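# Slowly pull the cabinet's bottom drawer fully open

## Task

Pull the bottom drawer out until it is fully open. The attempt fails immediately if the drawer is forced very hard, slid too quickly, or reaches either end of its travel faster than a crawl; if the cabinet shifts or tilts more than slightly; if the arm (anything other than the fingers) strikes the drawer; or if any part of the robot strikes the cabinet.

## Robot and tools

Robot: a single six-joint arm (WidowX AI type, low-cost drives with gear play, weaker from the elbow outward) with a parallel two-finger gripper and one camera, cam_wrist (896x504), mounted on the wrist. Joints in result order: waist, shoulder, elbow, wrist pitch, wrist yaw, wrist roll (rad, rad/s), then the finger-pad gap (m, m/s).

Frames. The scene frame has its origin on the table top below the arm base, +z up, +y to the left when looking along +x. The arm base sits at (0, 0, +0.076) m and is tilted: quat_wxyz (+0.981, +0.150, +0.118, +0.027); true up expressed in base axes is (-0.224, +0.302, +0.927). All reported hand poses, velocities, targets and camera poses, and all offsets you send, use the base frame axes. Rotations turn about the Hand target position. The gripper's fingers point along its own +x and close along its y; end_effector_position is the midpoint between the fingers, 3 to 4 cm behind the tips. Only the last 1.5 cm of each inner finger face is flat.

The 7-number row, used by both motion tools: dx, dy, dz, rx, ry, rz, opening, each in [-1, 1]. The first six are an offset (not a pose) from the current Hand target, in base-frame axes; 1.0 equals 0.6 m for dx/dy/dz and 180 degrees for the rotation vector rx/ry/rz. A translation longer than 1.0 may be shortened along its line. opening is absolute: +1 fully open (0.080 m), about -0.78 where empty fingers meet, down to -1 no further; closing from fully open takes at least about 0.6 s. To keep the fingers unchanged, resend the current opening command (0 is a real command).

execute_actions(actions, cameras): actions is a list of actions; each action is a table of up to 15 rows, one row per 1/30 s step, with the last row held to fill 15 steps (0.5 s). Every row in an action is an offset from the Hand target at the start of that action, not from the previous row; a new action counts from the new Hand target, so repeating an offset moves further. An empty list just returns state and images. cameras: omit, null or ["all"] for all, [] for none.

move(target, speed, blend, opening_speed, blocking, cameras): straight-line path from the Hand target. target is one row or a list of up to 15 rows, all offsets from the same starting Hand target, sharing at most 10 s. speed in m/s, 0.002 to 2.4, default 0.25 (turns up to twice that in rad/s), one value or one per target. blend in m rounds corners; 0 stops at each target. opening_speed (0.2 or more per second on the -1..+1 scale) ramps the fingers. blocking=false returns after about 0.5 s while the move runs on. The path does not avoid obstacles; faster means harder contact and more overshoot. Avoid paths near the arm's own base (they can flip the shoulder posture). The result adds a move: line: done (within 8 mm and 2 degrees, at rest), off_target, moving, held, blocked (stopped far from target by something, now holding and pressing less), fault; limits=paced means the pose was clipped, limits=held means steps were withheld. done does not prove there was no contact.

wait(seconds 0 to 10): lets time pass holding the last command. stop(): brakes a running move. zoom_image(camera "cam_wrist", region [x0,y0,x1,y1], max 504x504 px): closer view of the latest image. show_instructions(): shows the reference pages. read_manual(section "licences"): licence texts. finished_scene(scene 1): ends the scene irreversibly; the drawer must stay open without the robot.

Results: end_effector_position (m) and end_effector_quat_wxyz, velocities, Hand target (your last commanded pose after orientation clipping, the base for the next offsets), Tool commands, grip_measured (same scale as opening; about 1 mm offset possible), Joint positions/velocities ("within noise" means still), Joint torques (whole drive output, positive toward larger joint angle), External joint torques (estimated outside push; an outside push toward larger angle lowers it; extra lines for earlier actions), step readings of position (execute_actions only), and a Wrist depth line: 7x7 grid of median depths in mm, rows separated by " / ", range 70-1000, "-" for no value. Camera calibration of cam_wrist is given (K, distortion, T_world_to_cam in the base frame); errors of a few pixels and about a degree are possible.

Controller behaviour: each step the commanded orientation is clipped to within 32 degrees of the measured one. The gripper often stops short or sags because of friction and weight, especially at long reach; small moves may not happen or go sideways. Check the pose after each move, resend the missing distance, and correct tilt. To end a push, command the target back past the gripper; a blocked arm keeps pressing until moved away.

Hazards: contact torque reaching a joint limit (waist 17.6, shoulder 21.8, elbow 21.1, wrist pitch 3.6, wrist yaw 3.99, wrist roll 3.66 N m) causes a 10 s TORQUE FAULT. Holding loads, stretching or pushing unreachable poses heats motors: MOTOR HOT from 50 °C, OVER-TEMPERATURE FAULT at 95 °C (30-60 s hold, possibly power off and limp). For the drawer: approach the handle with only the fingers, keep the arm and camera cable away from drawer and cabinet, pull slowly and ease off near full extension so it does not hit its end stop, and never jerk the cabinet. Nothing may fall or be left off the table; loose objects may occasionally be nudged by outside pushes. Time keeps running while you think.

Each tool is called after "Emit:" in YAML: its name, and indented under it one key for each argument.

Reference images:

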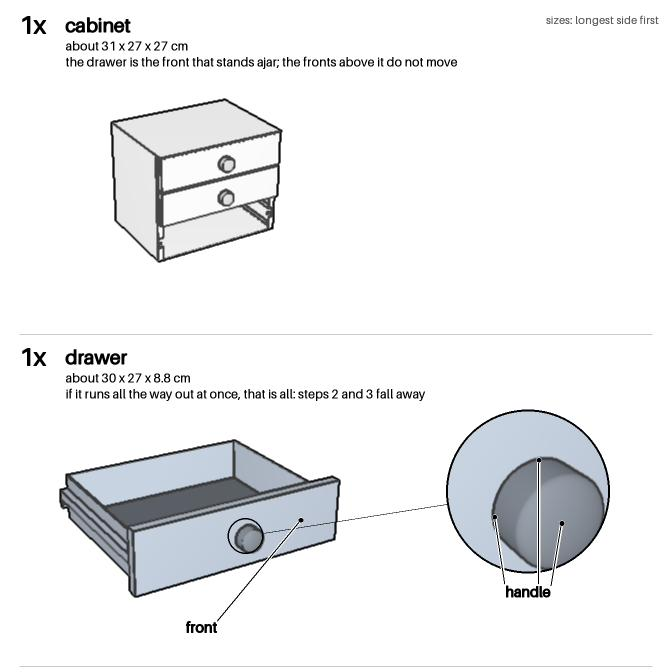

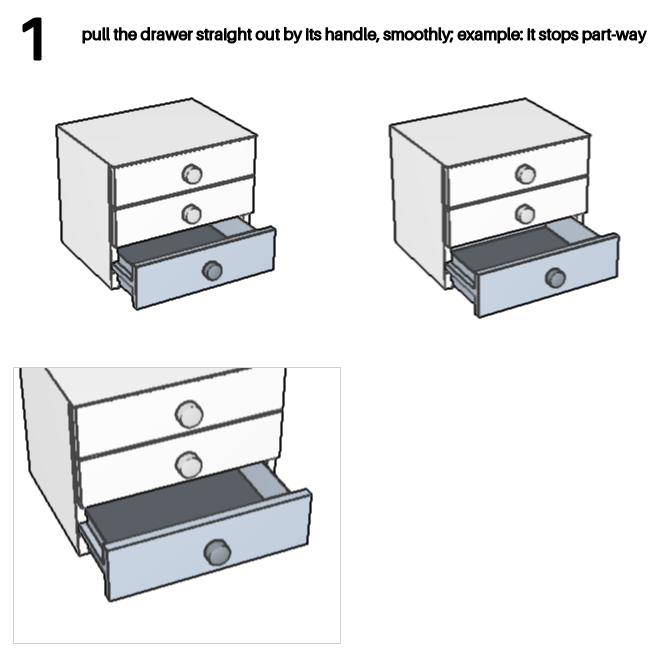

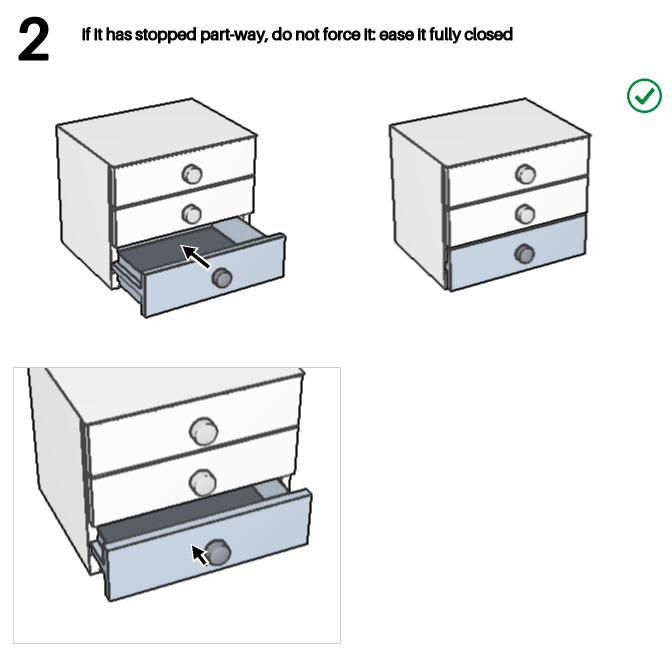

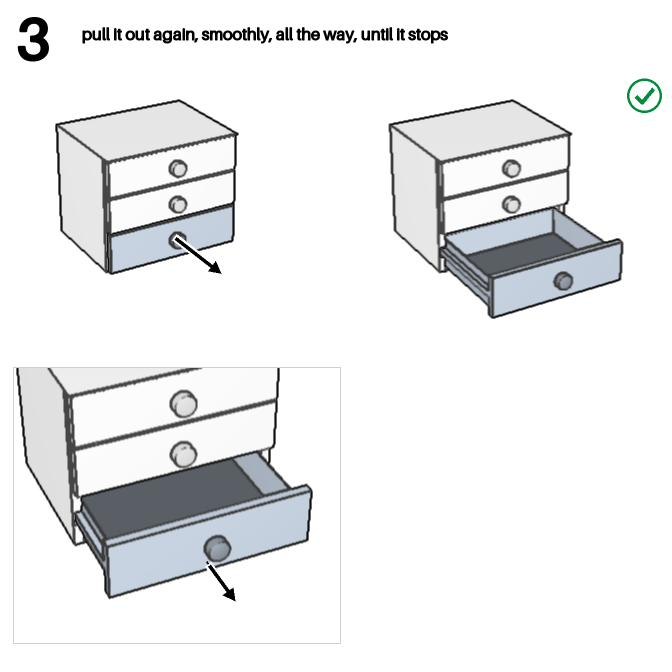

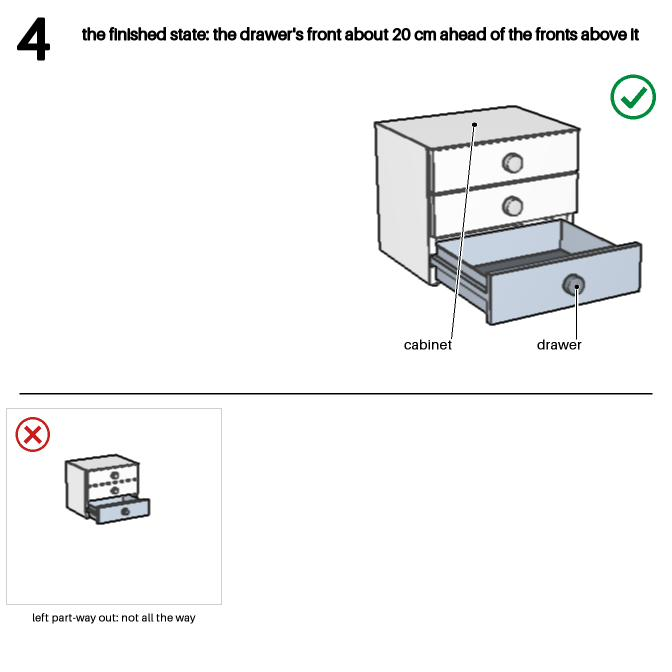

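## Session

Emit:
execute_actions:
  actions: []

Scene clock: 0.00 s.
end_effector_position=(+0.3136, -0.1069, +0.4177) grip_measured=+0.133 end_effector_quat_wxyz=(+0.771, -0.005, +0.049, -0.635)
Joint positions: [0.141 1.594 1.835 -1.209 1.486 0.897 0.041]
Joint velocities: within noise
Joint torques (N m): no reading
External joint torques (N m): no reading
Heat: hottest wrist yaw 34 °C (+0.0 °C/min).
Wrist depth (mm): [- - - - - 986 940 / - - - - - - - / - 617 - - - - - / 493 548 597 - - - - / 444 472 528 579 - - - / 390 418 77 501 92 628 - / - - 405 445 86 - -]
Hand target: +0.3136, -0.1070, +0.4185; +0.770, -0.002, +0.045, -0.637
Tool commands: gripper/opening=+0.13329

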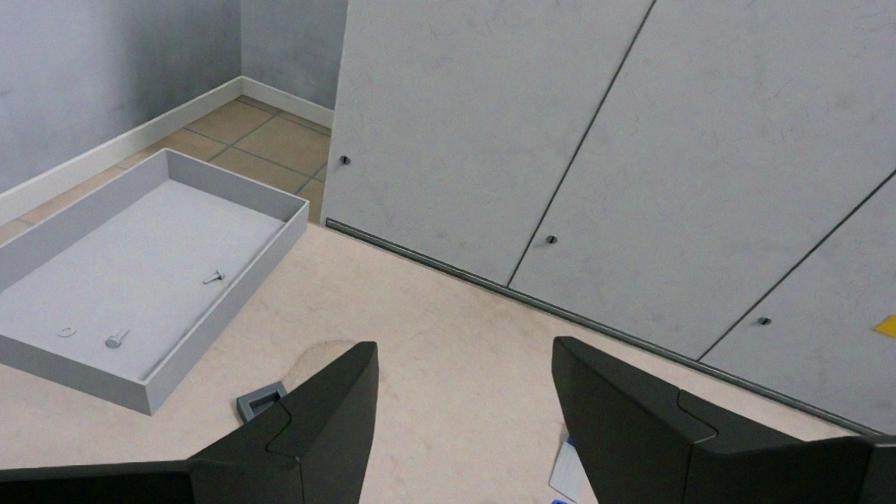

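Emit:
move:
  target: [0.029, 0.248, -0.005, -0.0321, 0.0819, 0.4009, 0.133]
  speed: 0.4

Scene clock: 85.97 s.
end_effector_position=(+0.3338, +0.0424, +0.4073) grip_measured=+0.133 end_effector_quat_wxyz=(+0.982, -0.143, +0.107, -0.062)
Joint positions: [0.334 1.122 1.331 -0.427 0.48 -0.202 0.041]
Joint velocities: within noise
Joint torques (N m): [1.32 -5.02 8.01 1.63 -0.41 -0.26]
External joint torques (N m): [-0.09 -0.9 1.55 -0.07 -0.26 -0.26]
Heat: hottest wrist yaw 34 °C (+0.0 °C/min).
Wrist depth (mm): [- - - - - - - / - - - - - - - / - - 310 316 - - - / 255 259 263 266 277 - - / 222 224 228 229 234 572 591 / 197 199 77 202 92 496 521 / - - 173 182 92 - -]
Hand target: +0.3310, +0.0419, +0.4155; +0.984, -0.141, +0.097, -0.059
Off the commanded pose: 0.009 m, 1 deg.
move: off_target
camera_calibration:
cam_wrist: T_world_to_cam=[[-0.145261, -0.945589, 0.291138, -0.0251095], [-0.49999, -0.183762, -0.84631, 0.550959], [0.853762, -0.268502, -0.446092, -0.00795571], [0, 0, 0, 1]] pos_world=[0.278619, 0.0753661, 0.470043]

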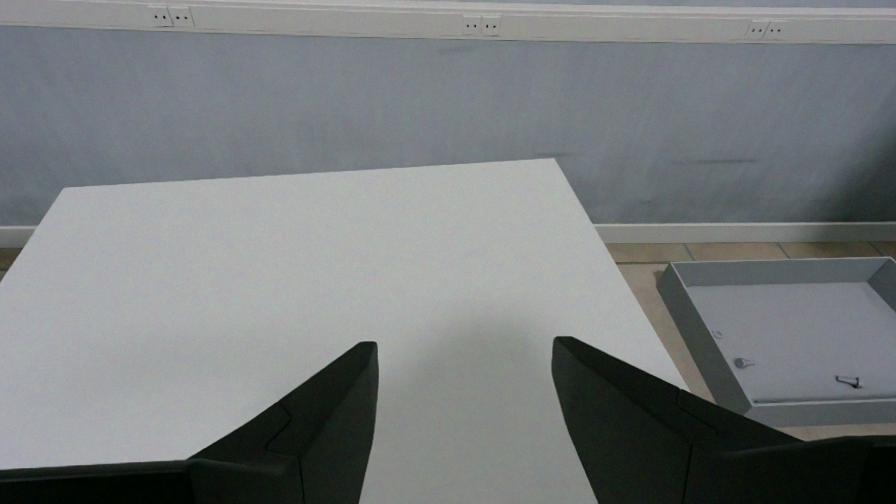

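Emit:
move:
  target: [-0.1972, -0.2921, 0.0114, 0.0196, 0.2119, -0.064, 0.133]
  speed: 0.4

Scene clock: 184.50 s.
end_effector_position=(+0.2101, -0.1325, +0.4209) grip_measured=+0.133 end_effector_quat_wxyz=(+0.896, -0.119, +0.412, -0.117)
Joint positions: [-0.644 1.357 2.136 -1.577 -0.136 -0.594 0.041]
Joint velocities: within noise
Joint torques (N m): [0.17 -5.23 6.64 0.95 -0.51 -0.26]
External joint torques (N m): [-0.24 1.39 1.27 -0.08 -0.28 -0.27]
Heat: hottest elbow 36 °C (+2.0 °C/min).
Wrist depth (mm): [173 182 452 475 480 488 - / 214 228 359 466 473 482 494 / 279 321 419 452 462 467 478 / 400 410 414 444 452 461 472 / 370 416 429 435 445 449 460 / 407 413 77 423 92 443 447 / - - 410 414 86 - -]
Hand target: +0.2127, -0.1334, +0.4223; +0.891, -0.112, +0.427, -0.103
Off the commanded pose: 0.003 m, 3 deg.
joint sent to its limit — joint 4 (wrist pitch), lower limit. The joint targets still meet the commanded pose.
move: off_target
camera_calibration:
cam_wrist: T_world_to_cam=[[-0.154404, -0.928147, 0.338677, -0.228086], [-0.914733, 0.00474294, -0.404032, 0.394485], [0.373395, -0.372183, -0.849739, 0.313841], [0, 0, 0, 1]] pos_world=[0.208444, -0.0967623, 0.503315]

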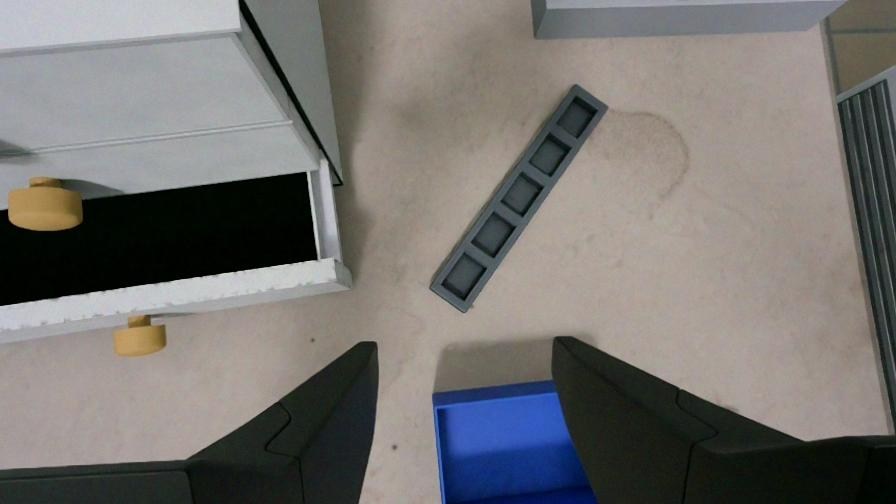

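Emit:
zoom_image:
  camera: "cam_wrist"
  region: [0, 150, 360, 400]

Scaled by 1.400 from the camera's 896x504 image, which has a finer 1280x720 frame.

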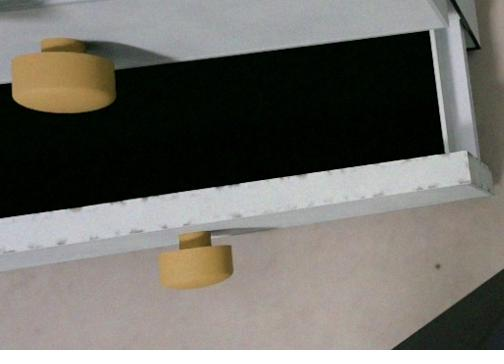

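Emit:
move:
  target: [0.07298, 0.23985, -0.49565, -0.00779, -0.01733, 0.03505, 0.7]
  speed: 0.25

Scene clock: 467.33 s.
end_effector_position=(+0.2567, +0.0097, +0.1292) grip_measured=+0.697 end_effector_quat_wxyz=(+0.906, -0.147, +0.393, -0.061)
Joint positions: [0.277 0.947 0.577 -0.491 0.417 -0.012 0.066]
Joint velocities: within noise
Joint torques (N m): [1.59 -2.33 4.69 1.95 0.12 0.3]
External joint torques (N m): [0.56 0.5 -1.56 0.71 0.12 0.3]
Heat: hottest elbow 31 °C (+0.0 °C/min).
Wrist depth (mm): [164 195 199 203 206 210 185 / 103 104 106 108 111 112 114 / 126 129 133 136 141 151 156 / 194 196 200 181 204 210 215 / 190 192 195 198 201 204 208 / 184 185 187 191 193 89 201 / - - 183 186 188 90 -]
Hand target: +0.2565, +0.0105, +0.1250; +0.905, -0.144, +0.395, -0.062
Off the commanded pose: 0.004 m, 1 deg.
move: done
camera_calibration:
cam_wrist: T_world_to_cam=[[-0.0409058, -0.938559, 0.342686, -0.0197699], [-0.89869, -0.115332, -0.42315, 0.318112], [0.436674, -0.325278, -0.838755, 0.083277], [0, 0, 0, 1]] pos_world=[0.24871, 0.0452213, 0.211233]

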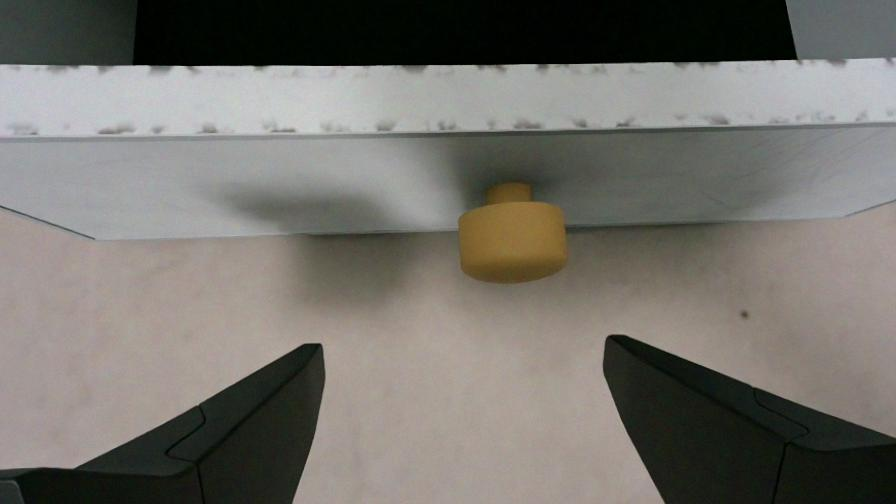

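Emit:
move:
  target: [0.03912, -0.03023, 0.00035, 0, 0, 0, 0.7]
  speed: 0.1

Scene clock: 588.03 s.
end_effector_position=(+0.2753, -0.0089, +0.1209) grip_measured=+0.697 end_effector_quat_wxyz=(+0.902, -0.146, +0.402, -0.066)
Joint positions: [0.151 1.035 0.584 -0.395 0.34 -0.101 0.066]
Joint velocities: within noise
Joint torques (N m): [0.96 -2.83 7.18 1.93 -0.29 -0.25]
External joint torques (N m): [-0.18 0.65 1.21 0.76 -0.25 -0.25]
Heat: hottest wrist pitch 35 °C (+1.0 °C/min).
Wrist depth (mm): [170 173 176 178 182 185 167 / 83 83 85 86 88 89 91 / - 92 103 101 104 109 115 / 174 156 149 110 185 189 192 / 171 174 177 177 183 185 188 / 168 76 170 174 175 89 184 / - - 166 169 172 90 -]
Hand target: +0.2800, -0.0076, +0.1252; +0.905, -0.144, +0.395, -0.062
Off the commanded pose: 0.006 m, 1 deg.
move: done
camera_calibration:
cam_wrist: T_world_to_cam=[[-0.0473814, -0.937904, 0.343643, -0.0317992], [-0.907221, -0.103551, -0.407709, 0.329781], [0.417976, -0.331078, -0.84598, 0.0681087], [0, 0, 0, 1]] pos_world=[0.26921, 0.0268739, 0.203001]

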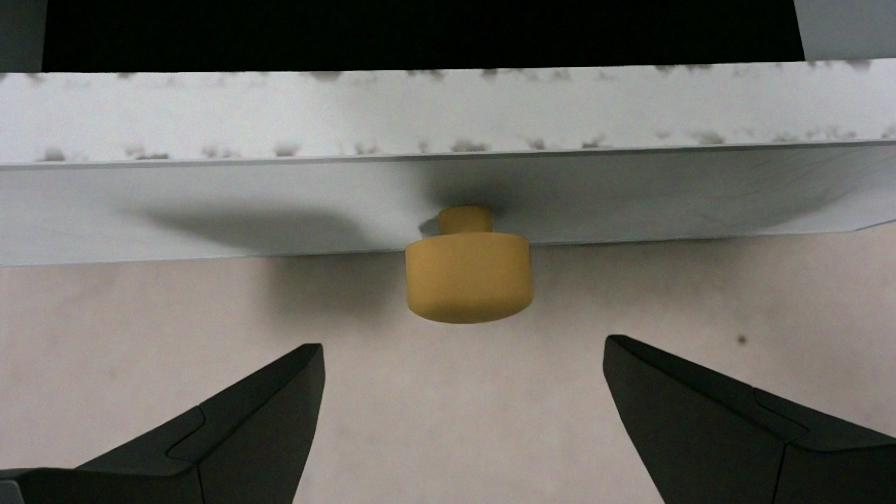

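Emit:
move:
  target: [0.0342, -0.0078, -0.011, 0, 0, 0, 0.7]
  speed: 0.06

Scene clock: 615.63 s.
end_effector_position=(+0.2957, -0.0134, +0.1147) grip_measured=+0.697 end_effector_quat_wxyz=(+0.902, -0.146, +0.402, -0.066)
Joint positions: [0.112 1.137 0.608 -0.306 0.314 -0.132 0.066]
Joint velocities: within noise
Joint torques (N m): [1.13 -3.28 6.97 1.92 -0.32 -0.26]
External joint torques (N m): [-0.23 0.88 1.11 0.71 -0.25 -0.26]
Heat: hottest elbow 32 °C (+3.0 °C/min).
Wrist depth (mm): [158 159 162 165 168 171 170 / 153 155 158 161 163 166 163 / - - - - 72 73 - / - 97 93 101 89 98 114 / 159 161 164 93 170 173 175 / 157 158 159 161 163 89 170 / - - 156 158 160 90 -]
Hand target: +0.3005, -0.0123, +0.1185; +0.905, -0.144, +0.395, -0.062
Off the commanded pose: 0.006 m, 1 deg.
move: done
camera_calibration:
cam_wrist: T_world_to_cam=[[-0.0470235, -0.93794, 0.343596, -0.0330223], [-0.907113, -0.103931, -0.407853, 0.34521], [0.418252, -0.330859, -0.84593, 0.052793], [0, 0, 0, 1]] pos_world=[0.289511, 0.0223721, 0.1968]

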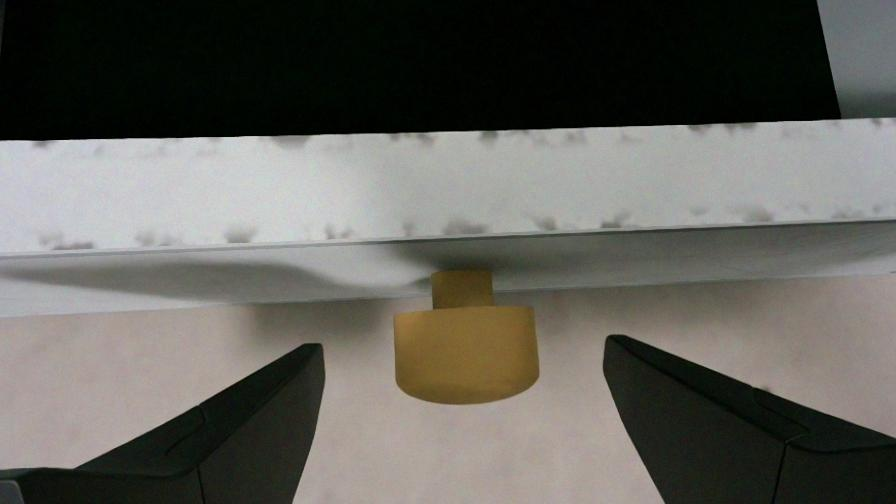

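Emit:
move:
  target: [0, 0, 0, 0, 0, 0, -0.13]
  opening_speed: 0.4
  speed: 0.05

Scene clock: 628.57 s.
end_effector_position=(+0.2959, -0.0131, +0.1148) grip_measured=-0.118 end_effector_quat_wxyz=(+0.902, -0.145, +0.401, -0.065)
Joint positions: [0.112 1.137 0.608 -0.304 0.312 -0.132 0.03]
Joint velocities: within noise
Joint torques (N m): [1.13 -3.31 6.97 1.89 -0.26 -0.24]
External joint torques (N m): [-0.18 0.8 1.18 0.71 -0.21 -0.25]
Heat: hottest elbow 33 °C (+4.0 °C/min).
Wrist depth (mm): [158 159 162 164 169 171 170 / 153 155 158 160 162 166 165 / - - - - 72 73 74 / - 97 93 100 90 98 112 / 159 161 164 93 170 173 175 / 157 158 75 102 95 168 170 / - - - 158 88 - -]
Hand target: +0.3005, -0.0123, +0.1186; +0.905, -0.144, +0.395, -0.062
Off the commanded pose: 0.006 m, 1 deg.
move: done
camera_calibration:
cam_wrist: T_world_to_cam=[[-0.0465162, -0.93845, 0.342269, -0.0328691], [-0.906433, -0.104335, -0.40926, 0.345478], [0.419781, -0.329281, -0.845788, 0.05244], [0, 0, 0, 1]] pos_world=[0.28961, 0.022467, 0.196994]

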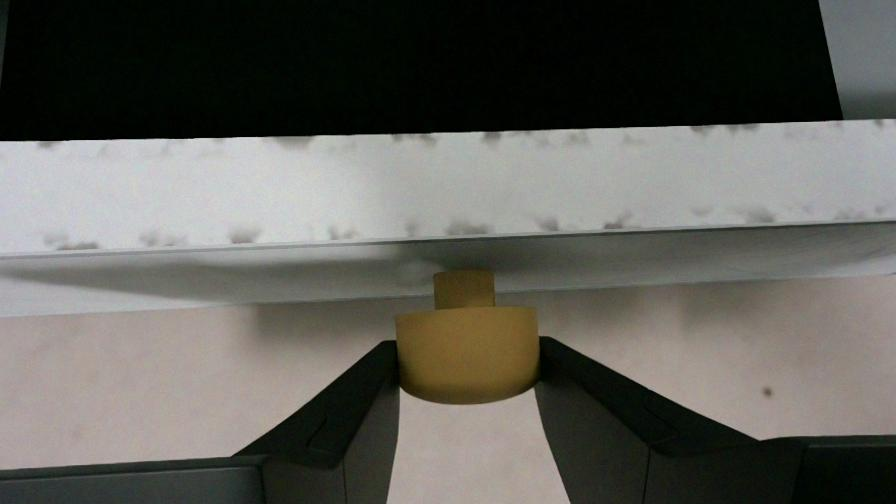

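Emit:
move:
  target: [0, 0, 0, 0, 0, 0, -0.2]
  opening_speed: 0.3
  speed: 0.05

Scene clock: 636.43 s.
end_effector_position=(+0.2959, -0.0131, +0.1148) grip_measured=-0.137 end_effector_quat_wxyz=(+0.902, -0.145, +0.401, -0.065)
Joint positions: [0.112 1.137 0.608 -0.304 0.312 -0.132 0.029]
Joint velocities: within noise
Joint torques (N m): [1.13 -3.32 6.97 1.9 -0.25 -0.25]
External joint torques (N m): [-0.19 0.78 1.17 0.7 -0.2 -0.26]
Heat: hottest elbow 33 °C (+4.0 °C/min).
Wrist depth (mm): [158 160 163 165 168 171 170 / 153 155 158 161 163 166 164 / - - - - 73 73 74 / - 97 93 101 90 98 113 / 159 161 165 94 170 172 175 / 156 158 79 95 95 169 171 / - - - 159 88 - -]
Hand target: +0.3005, -0.0123, +0.1186; +0.905, -0.144, +0.395, -0.062
Off the commanded pose: 0.006 m, 1 deg.
move: done
camera_calibration:
cam_wrist: T_world_to_cam=[[-0.0465162, -0.93845, 0.342269, -0.0328691], [-0.906433, -0.104335, -0.40926, 0.345478], [0.419781, -0.329281, -0.845788, 0.05244], [0, 0, 0, 1]] pos_world=[0.28961, 0.022467, 0.196994]

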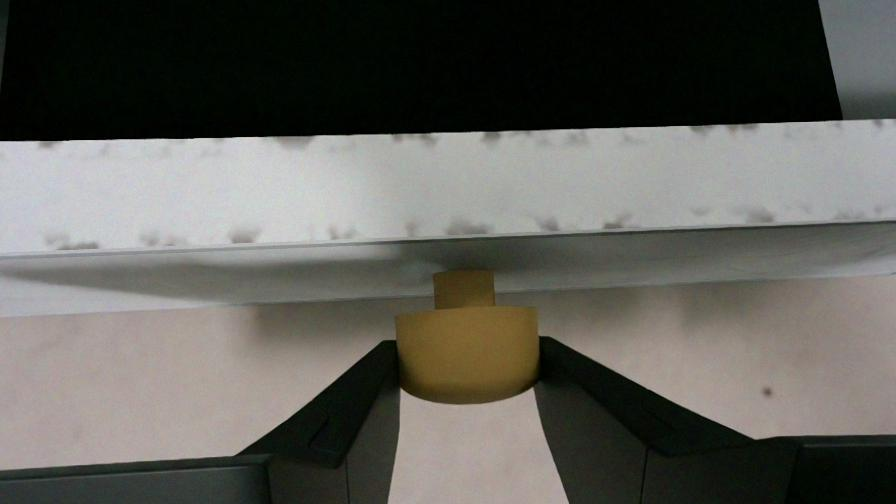

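Emit:
move:
  target: [-0.02437, -0.00174, -0.00531, 0, 0, 0, -0.2]
  speed: 0.02

Scene clock: 657.70 s.
end_effector_position=(+0.2889, -0.0136, +0.1140) grip_measured=-0.137 end_effector_quat_wxyz=(+0.904, -0.144, +0.398, -0.064)
Joint positions: [0.112 1.1 0.581 -0.309 0.309 -0.132 0.029]
Joint velocities: within noise
Joint torques (N m): [1.37 -5.98 4.61 0.76 -0.18 -0.17]
External joint torques (N m): [0.09 -2.07 -1.29 -0.45 -0.11 -0.17]
Heat: hottest elbow 34 °C (+3.0 °C/min).
Wrist depth (mm): [159 161 163 166 168 171 170 / 154 156 159 161 163 167 165 / - - - - 73 73 74 / - 97 94 101 90 98 113 / 160 161 165 94 170 172 175 / 157 159 75 96 95 168 170 / - - - 159 88 - -]
Hand target: +0.2858, -0.0134, +0.1153; +0.905, -0.144, +0.395, -0.062
Off the commanded pose: 0.003 m, 0 deg.
move: done
camera_calibration:
cam_wrist: T_world_to_cam=[[-0.0470361, -0.939539, 0.339196, -0.0328656], [-0.903708, -0.104642, -0.415164, 0.338612], [0.425557, -0.326062, -0.844147, 0.0527621], [0, 0, 0, 1]] pos_world=[0.282008, 0.0217583, 0.196267]

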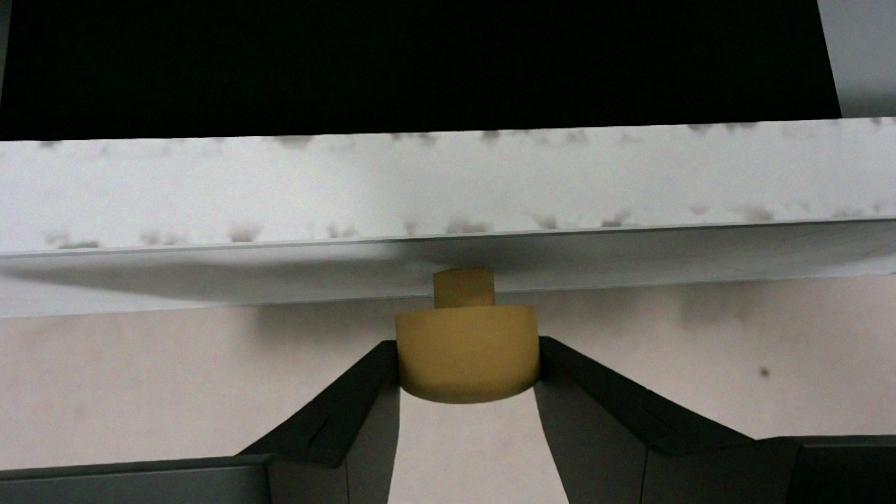

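Emit:
move:
  target: [-0.03249, -0.00233, -0.00708, 0, 0, 0, -0.2]
  speed: 0.025

Scene clock: 677.03 s.
end_effector_position=(+0.2687, -0.0150, +0.1133) grip_measured=-0.197 end_effector_quat_wxyz=(+0.906, -0.143, +0.394, -0.063)
Joint positions: [0.114 0.99 0.523 -0.352 0.308 -0.132 0.026]
Joint velocities: within noise
Joint torques (N m): [1.44 -4.05 4.49 1.15 0.01 -0.07]
External joint torques (N m): [0.41 -0.81 -1.49 -0.07 0.07 -0.07]
Heat: hottest elbow 32 °C (-1.0 °C/min).
Wrist depth (mm): [166 168 171 174 177 179 87 / - 78 79 81 82 83 85 / - 96 107 105 109 114 120 / 153 158 151 103 178 182 185 / 166 168 170 170 175 178 180 / 162 163 164 167 90 173 175 / - - - 163 - - -]
Hand target: +0.2663, -0.0147, +0.1110; +0.905, -0.144, +0.395, -0.062
Off the commanded pose: 0.003 m, 0 deg.
move: done
camera_calibration:
cam_wrist: T_world_to_cam=[[-0.0466757, -0.940399, 0.336854, -0.0347401], [-0.899868, -0.106813, -0.422881, 0.319708], [0.433657, -0.322862, -0.84125, 0.0578078], [0, 0, 0, 1]] pos_world=[0.261005, 0.0201434, 0.195532]

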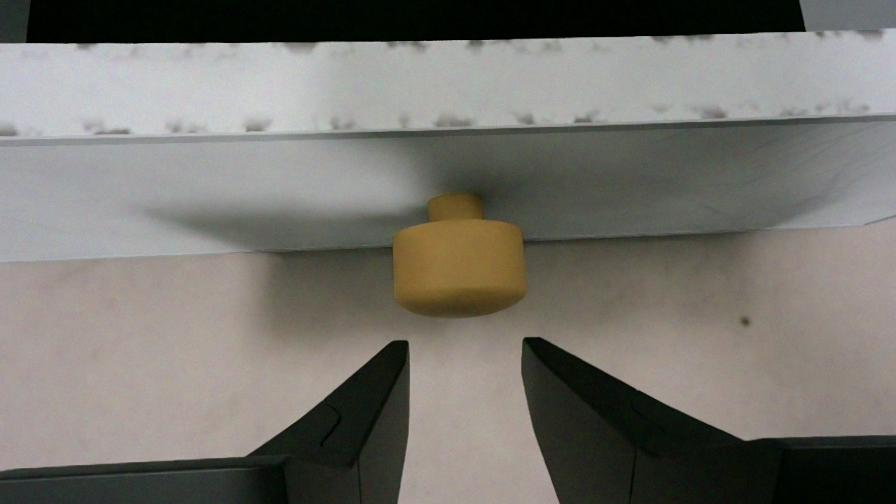

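Emit:
move:
  target:
    - [0, 0, 0, 0, 0, 0, 0.4]
    - [0.0457, 0.0035, 0.0117, 0, 0, 0, 0.4]
  speed: 0.06

Scene clock: 786.77 s.
end_effector_position=(+0.2893, -0.0126, +0.1141) grip_measured=+0.397 end_effector_quat_wxyz=(+0.902, -0.145, +0.401, -0.062)
Joint positions: [0.114 1.106 0.589 -0.318 0.308 -0.132 0.053]
Joint velocities: within noise
Joint torques (N m): [1.04 -3.13 7 1.91 -0.1 -0.18]
External joint torques (N m): [-0.24 0.75 1.23 0.74 -0.03 -0.19]
Heat: hottest elbow 30 °C (-1.0 °C/min).
Wrist depth (mm): [159 161 164 166 169 171 170 / 154 156 158 162 164 166 167 / - 71 - - 74 74 75 / - 85 93 100 90 97 108 / 161 163 165 95 171 173 176 / 158 159 96 162 104 169 171 / - - 157 159 160 - -]
Hand target: +0.2938, -0.0126, +0.1181; +0.905, -0.144, +0.395, -0.062
Off the commanded pose: 0.006 m, 1 deg.
move: done
camera_calibration:
cam_wrist: T_world_to_cam=[[-0.0414015, -0.939795, 0.339221, -0.0336271], [-0.906402, -0.10752, -0.408503, 0.339098], [0.420382, -0.324384, -0.847381, 0.0548348], [0, 0, 0, 1]] pos_world=[0.282915, 0.0226448, 0.196396]

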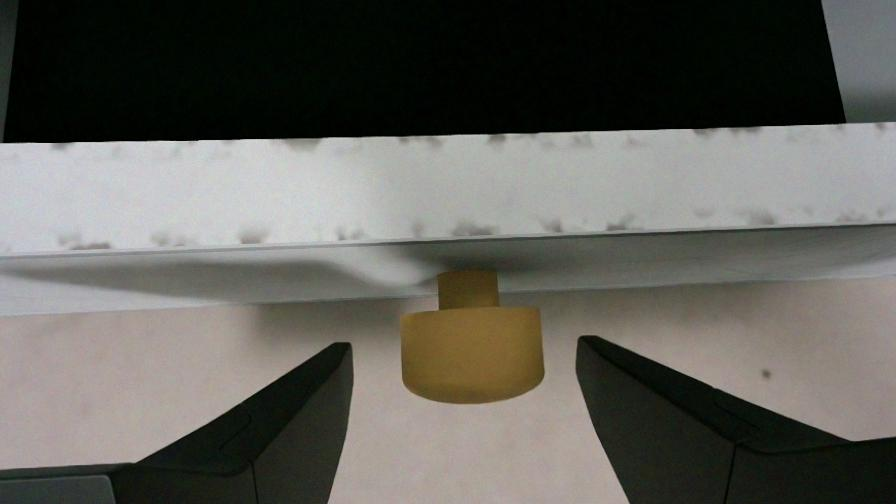

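Emit:
move:
  target: [0.0, -0.003, 0.001, 0, 0, 0, -0.22]
  opening_speed: 0.4
  speed: 0.05

Scene clock: 799.33 s.
end_effector_position=(+0.2896, -0.0141, +0.1143) grip_measured=-0.140 end_effector_quat_wxyz=(+0.902, -0.144, +0.402, -0.061)
Joint positions: [0.105 1.106 0.59 -0.318 0.3 -0.138 0.029]
Joint velocities: within noise
Joint torques (N m): [1.04 -3.34 7.03 1.83 -0.22 -0.25]
External joint torques (N m): [-0.24 0.53 1.26 0.66 -0.14 -0.25]
Heat: hottest elbow 31 °C (+1.0 °C/min).
Wrist depth (mm): [159 160 164 166 168 170 170 / 154 156 159 161 163 166 166 / - 71 - - 73 74 74 / - 99 93 101 90 97 109 / 161 163 165 94 171 173 175 / 158 159 75 96 95 169 170 / - - - 159 88 - -]
Hand target: +0.2938, -0.0144, +0.1188; +0.905, -0.144, +0.395, -0.062
Off the commanded pose: 0.006 m, 1 deg.
move: done
camera_calibration:
cam_wrist: T_world_to_cam=[[-0.0407494, -0.940349, 0.337762, -0.0351695], [-0.906715, -0.107217, -0.407889, 0.339232], [0.419772, -0.322875, -0.848259, 0.0546414], [0, 0, 0, 1]] pos_world=[0.283216, 0.0209421, 0.196598]

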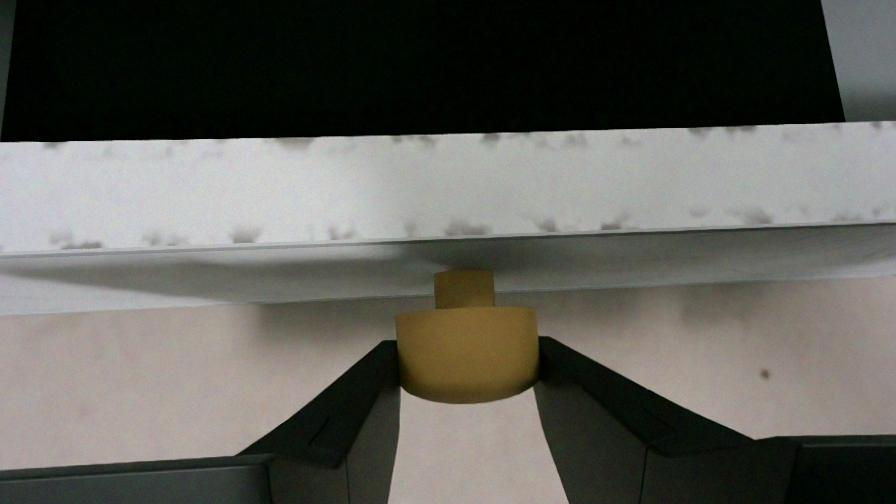

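Emit:
move:
  target: [0.06367, 0.00138, 0.00407, 0.00009, -0.10568, 0.03429, -0.22]
  speed: 0.06

Scene clock: 823.73 s.
end_effector_position=(+0.3272, -0.0137, +0.1132) grip_measured=-0.140 end_effector_quat_wxyz=(+0.955, -0.154, +0.250, -0.037)
Joint positions: [0.043 1.192 0.395 0.303 0.185 -0.262 0.029]
Joint velocities: within noise
Joint torques (N m): [0.97 -4.03 5.73 3.86 -0.41 -0.19]
External joint torques (N m): [-0.34 0.21 0.36 2.26 -0.23 -0.19]
Heat: hottest wrist pitch 34 °C (+5.0 °C/min).
Wrist depth (mm): [189 210 212 213 217 223 165 / 179 194 198 200 91 209 93 / - 80 83 84 86 90 92 / 100 103 97 100 106 112 122 / 135 132 135 97 140 160 165 / 158 159 79 100 95 168 168 / - - - 151 88 - -]
Hand target: +0.3320, -0.0136, +0.1212; +0.960, -0.152, +0.232, -0.036
Off the commanded pose: 0.009 m, 2 deg.
move: off_target
camera_calibration:
cam_wrist: T_world_to_cam=[[-0.0460279, -0.944409, 0.325534, -0.0298285], [-0.723756, -0.193085, -0.662492, 0.340688], [0.688519, -0.266101, -0.674635, -0.0686974], [0, 0, 0, 1]] pos_world=[0.292502, 0.0193308, 0.189068]

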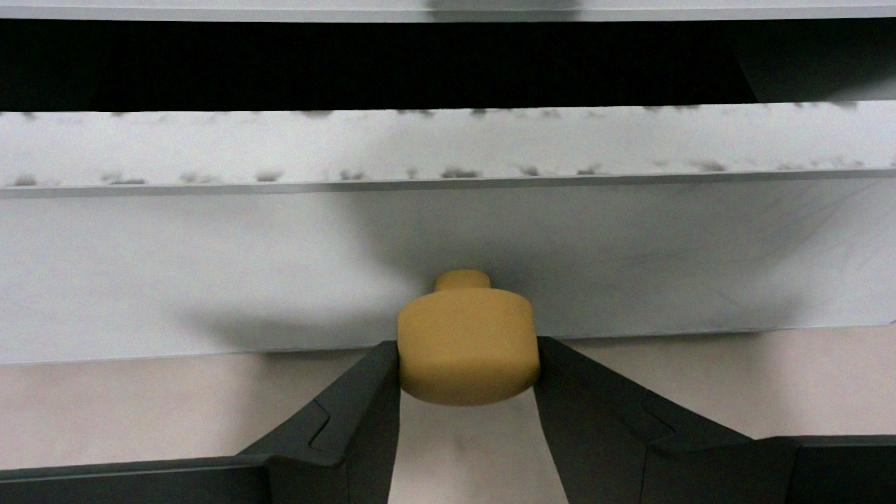

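Emit:
move:
  target: [0.03292, -0.00238, -0.00737, 0.00007, -0.07926, 0.02572, -0.22]
  speed: 0.06

Scene clock: 869.80 s.
end_effector_position=(+0.3473, -0.0152, +0.1054) grip_measured=-0.140 end_effector_quat_wxyz=(+0.979, -0.155, +0.127, -0.016)
Joint positions: [-0.022 1.466 0.262 0.957 0.05 -0.311 0.029]
Joint velocities: within noise
Joint torques (N m): [1.23 -4.69 4.74 4.13 -0.51 -0.16]
External joint torques (N m): [-0.28 0.07 0.98 2.34 -0.26 -0.16]
Heat: hottest wrist pitch 46 °C (+15.1 °C/min).
Wrist depth (mm): [83 85 - 89 89 92 92 / - 93 94 97 98 99 100 / - 91 97 96 98 98 102 / 103 107 108 108 110 119 123 / 125 124 126 99 131 142 145 / 146 149 79 101 95 168 169 / - - - 146 88 - -]
Hand target: +0.3517, -0.0150, +0.1167; +0.982, -0.156, +0.105, -0.016
Off the commanded pose: 0.012 m, 3 deg.
move: off_target
camera_calibration:
cam_wrist: T_world_to_cam=[[-0.0471179, -0.949983, 0.308726, -0.0256675], [-0.528288, -0.238608, -0.814849, 0.297286], [0.847757, -0.20149, -0.490622, -0.161849], [0, 0, 0, 1]] pos_world=[0.293052, 0.0139401, 0.170761]

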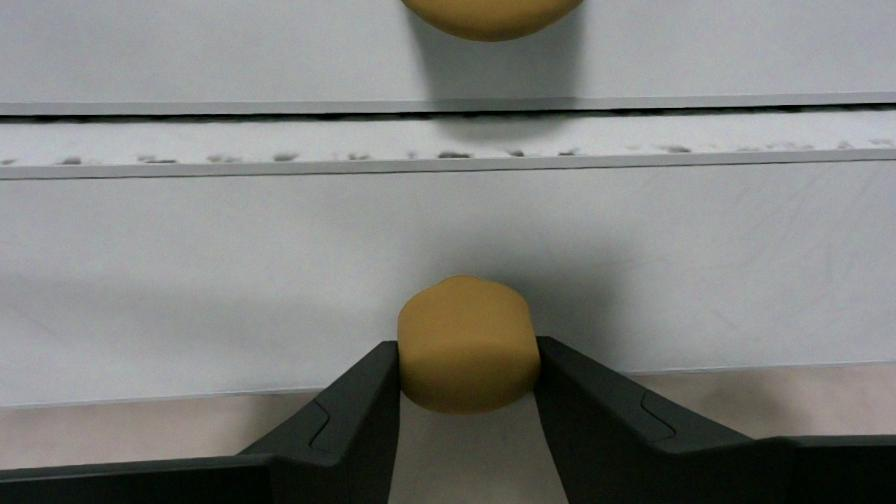

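Emit:
move:
  target: [0.017, 0.0007, -0.0087, 0, 0, 0, -0.22]
  speed: 0.008

Scene clock: 901.80 s.
end_effector_position=(+0.3556, -0.0147, +0.1044) grip_measured=-0.140 end_effector_quat_wxyz=(+0.981, -0.155, +0.118, -0.016)
Joint positions: [-0.022 1.53 0.28 1.021 0.045 -0.311 0.029]
Joint velocities: within noise
Joint torques (N m): [1.64 -3.78 5.71 2.92 -0.32 -0.13]
External joint torques (N m): [0.04 1.21 2.22 1.13 -0.06 -0.14]
Heat: hottest wrist pitch 56 °C (+17.1 °C/min). Fold the arm in close to its base, or ease its load, before you think long.
Wrist depth (mm): [- 76 77 - 82 82 84 / - 84 86 90 89 90 95 / - 92 96 97 100 100 103 / 106 108 109 109 110 120 123 / 124 123 126 99 131 142 144 / 144 147 79 101 95 168 167 / - - - 146 88 - -]
Hand target: +0.3619, -0.0146, +0.1114; +0.982, -0.156, +0.105, -0.016
Off the commanded pose: 0.010 m, 2 deg.
MOTOR HOT: joint 4 (wrist pitch) reports 56 °C; the controller stops the arm at 95 °C. To cool a motor, set the load down, stop pushing, or move to a pose that needs little force.
move: off_target
camera_calibration:
cam_wrist: T_world_to_cam=[[-0.0487371, -0.950388, 0.307225, -0.0237766], [-0.511612, -0.240421, -0.824895, 0.296078], [0.857833, -0.197383, -0.474512, -0.17459], [0, 0, 0, 1]] pos_world=[0.300087, 0.0141252, 0.168692]

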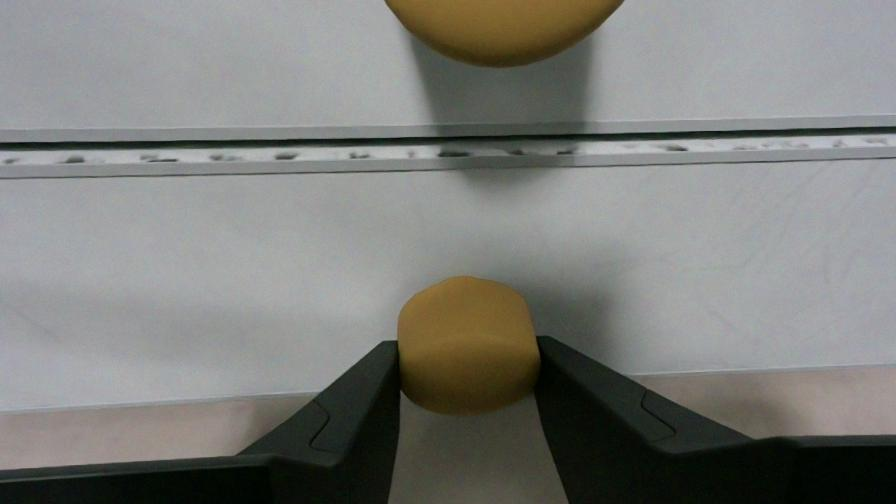

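Emit:
move:
  target: [0.01467, 0.001, -0.002, 0, 0, 0, -0.22]
  speed: 0.006

Scene clock: 918.83 s.
end_effector_position=(+0.3590, -0.0143, +0.1042) grip_measured=-0.140 end_effector_quat_wxyz=(+0.981, -0.155, +0.114, -0.015)
Joint positions: [-0.021 1.552 0.289 1.041 0.045 -0.311 0.029]
Joint velocities: within noise
Joint torques (N m): [1.93 -2.22 8.02 2.17 -0.2 -0.11]
External joint torques (N m): [0.28 2.89 4.57 0.37 0.06 -0.11]
Heat: hottest wrist pitch 50 °C (+7.0 °C/min). Fold the arm in close to its base, or ease its load, before you think long.
Wrist depth (mm): [- 74 75 - 81 80 82 / - 82 83 - 88 89 93 / - 92 96 97 101 100 103 / 106 107 108 109 110 120 123 / 123 123 125 98 131 142 144 / 142 146 79 101 95 168 166 / - - - 146 88 - -]
Hand target: +0.3707, -0.0140, +0.1103; +0.982, -0.156, +0.104, -0.016
Off the commanded pose: 0.013 m, 1 deg.
MOTOR HOT: still on. Joint 4 (wrist pitch) reports 50 °C.
move: off_target
camera_calibration:
cam_wrist: T_world_to_cam=[[-0.0493092, -0.950449, 0.306944, -0.0228776], [-0.505781, -0.241239, -0.828245, 0.29604], [0.861252, -0.196086, -0.468824, -0.17927], [0, 0, 0, 1]] pos_world=[0.303, 0.0145198, 0.168169]

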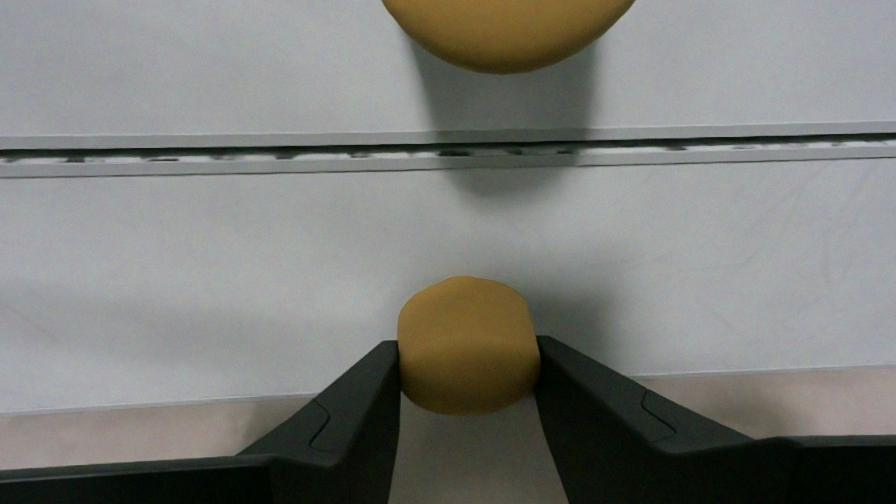

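Emit:
zoom_image:
  camera: "cam_wrist"
  region: [560, 60, 896, 250]

Scaled by 1.500 from the camera's 896x504 image, which has a finer 1280x720 frame.

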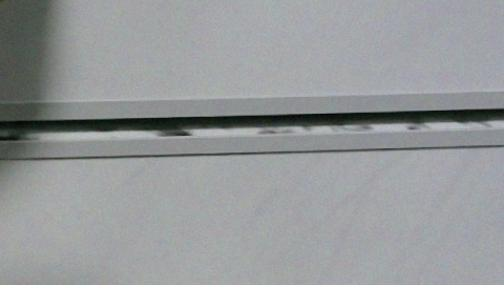

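Emit:
move:
  target: [0.006, 0.0004, 0.0008, 0, 0, 0, -0.22]
  speed: 0.006

Scene clock: 971.97 s.
end_effector_position=(+0.3598, -0.0144, +0.1041) grip_measured=-0.140 end_effector_quat_wxyz=(+0.981, -0.155, +0.115, -0.016)
Joint positions: [-0.02 1.556 0.292 1.041 0.047 -0.311 0.029]
Joint velocities: within noise
Joint torques (N m): [2.01 -1.67 9.18 1.84 -0.16 -0.11]
External joint torques (N m): [0.41 3.42 5.79 0.06 0.09 -0.11]
Heat: hottest wrist pitch 41 °C (-11.0 °C/min).
Wrist depth (mm): [- 74 75 - 80 80 82 / - 81 83 - 88 89 92 / - 91 96 97 100 100 103 / 103 107 108 108 110 119 123 / 124 122 125 98 130 141 143 / 141 145 79 100 95 168 166 / - - - 146 88 - -]
Hand target: +0.3743, -0.0138, +0.1109; +0.982, -0.156, +0.104, -0.016
Off the commanded pose: 0.016 m, 1 deg.
MOTOR HOT: cleared.
move: off_target
camera_calibration:
cam_wrist: T_world_to_cam=[[-0.0502088, -0.950269, 0.307357, -0.0225989], [-0.506323, -0.241048, -0.827969, 0.296529], [0.860881, -0.197193, -0.46904, -0.179924], [0, 0, 0, 1]] pos_world=[0.303898, 0.0145228, 0.168071]

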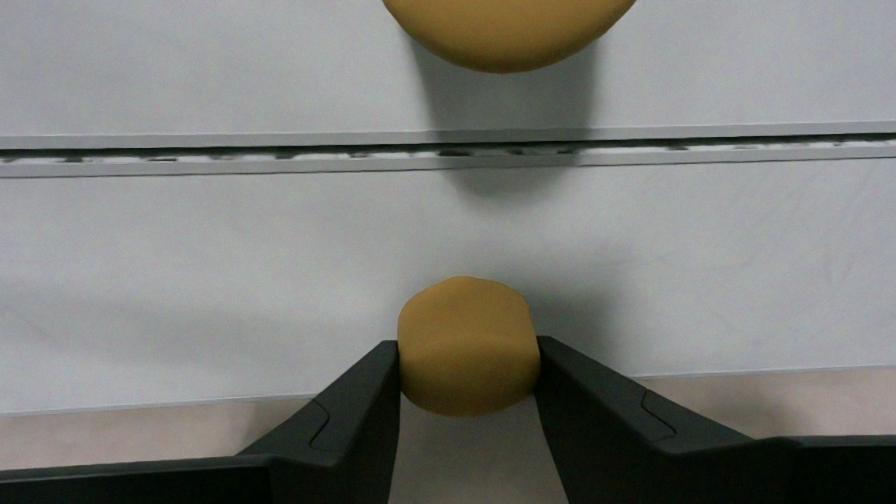

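Emit:
move:
  target: [-0.05, -0.002, -0.01033, -0.00001, 0.01057, -0.00343, -0.22]
  speed: 0.02

Scene clock: 1018.17 s.
end_effector_position=(+0.3473, -0.0148, +0.1025) grip_measured=-0.140 end_effector_quat_wxyz=(+0.980, -0.156, +0.125, -0.016)
Joint positions: [-0.02 1.491 0.254 0.994 0.052 -0.311 0.029]
Joint velocities: within noise
Joint torques (N m): [1.79 -6.25 2.18 1.87 -0.05 -0.06]
External joint torques (N m): [0.29 -1.47 -1.39 0.08 0.2 -0.07]
Heat: hottest elbow 38 °C (+7.1 °C/min).
Wrist depth (mm): [- 83 - 88 88 91 92 / - 92 93 96 97 99 100 / - 91 97 96 99 99 102 / 103 107 108 108 109 119 123 / 123 122 125 98 131 142 145 / 144 147 79 101 95 168 167 / - - - 146 88 - -]
Hand target: +0.3443, -0.0150, +0.1045; +0.980, -0.155, +0.122, -0.019
Off the commanded pose: 0.004 m, 1 deg.
move: done
camera_calibration:
cam_wrist: T_world_to_cam=[[-0.0481894, -0.94985, 0.308972, -0.0240659], [-0.524339, -0.239226, -0.817214, 0.293989], [0.850145, -0.201387, -0.486515, -0.164524], [0, 0, 0, 1]] pos_world=[0.29286, 0.0143379, 0.167645]

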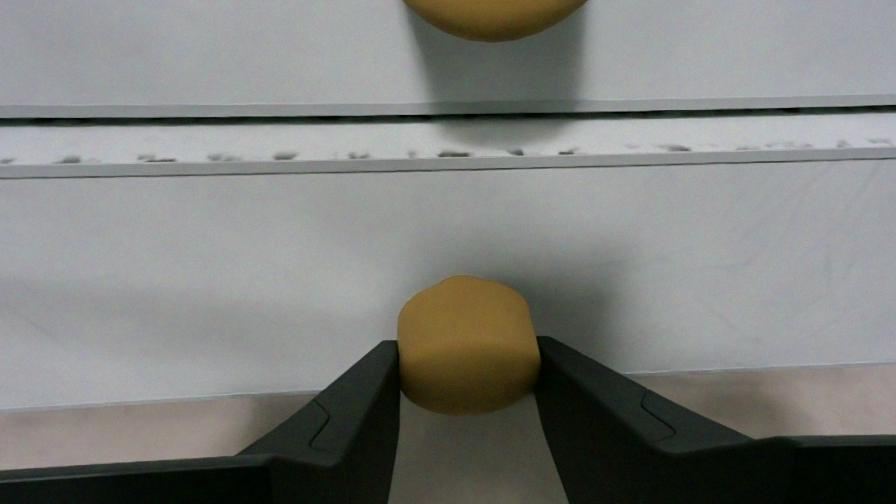

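Emit:
move:
  target:
    - [-0.0335, 0.0018, 0.0108, -0.00007, 0.07662, -0.02486, -0.22]
    - [-0.0975, 0.0023, 0.0175, -0.00015, 0.17438, -0.05659, -0.22]
  speed: 0.07
  blend: 0.01

Scene clock: 1039.37 s.
end_effector_position=(+0.2867, -0.0141, +0.1127) grip_measured=-0.140 end_effector_quat_wxyz=(+0.904, -0.146, +0.397, -0.060)
Joint positions: [0.106 1.087 0.567 -0.303 0.3 -0.144 0.029]
Joint velocities: within noise
Joint torques (N m): [1.79 -4.68 6 0.43 0.12 0.28]
External joint torques (N m): [0.57 -0.86 0.14 -0.78 0.19 0.27]
Heat: hottest wrist pitch 37 °C (-3.0 °C/min).
Wrist depth (mm): [160 162 166 167 170 172 172 / 156 157 160 162 164 167 168 / - 71 - - 73 74 75 / - 100 94 102 91 97 109 / 161 162 165 94 171 173 176 / 157 159 78 96 95 168 171 / - - - 159 88 - -]
Hand target: +0.2859, -0.0136, +0.1151; +0.905, -0.144, +0.395, -0.062
Off the commanded pose: 0.003 m, 0 deg.
move: done
camera_calibration:
cam_wrist: T_world_to_cam=[[-0.0390227, -0.939594, 0.34006, -0.0354583], [-0.901991, -0.113323, -0.416618, 0.335568], [0.429988, -0.322989, -0.843083, 0.0511205], [0, 0, 0, 1]] pos_world=[0.279314, 0.0212224, 0.19496]

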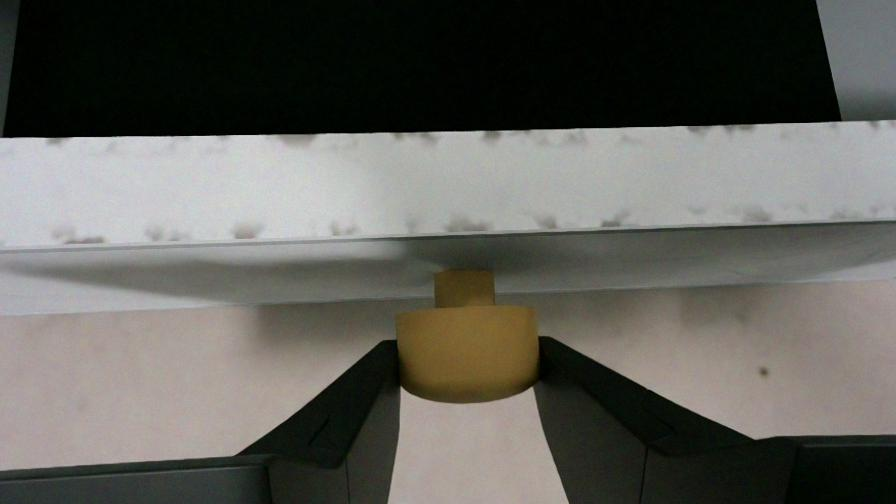

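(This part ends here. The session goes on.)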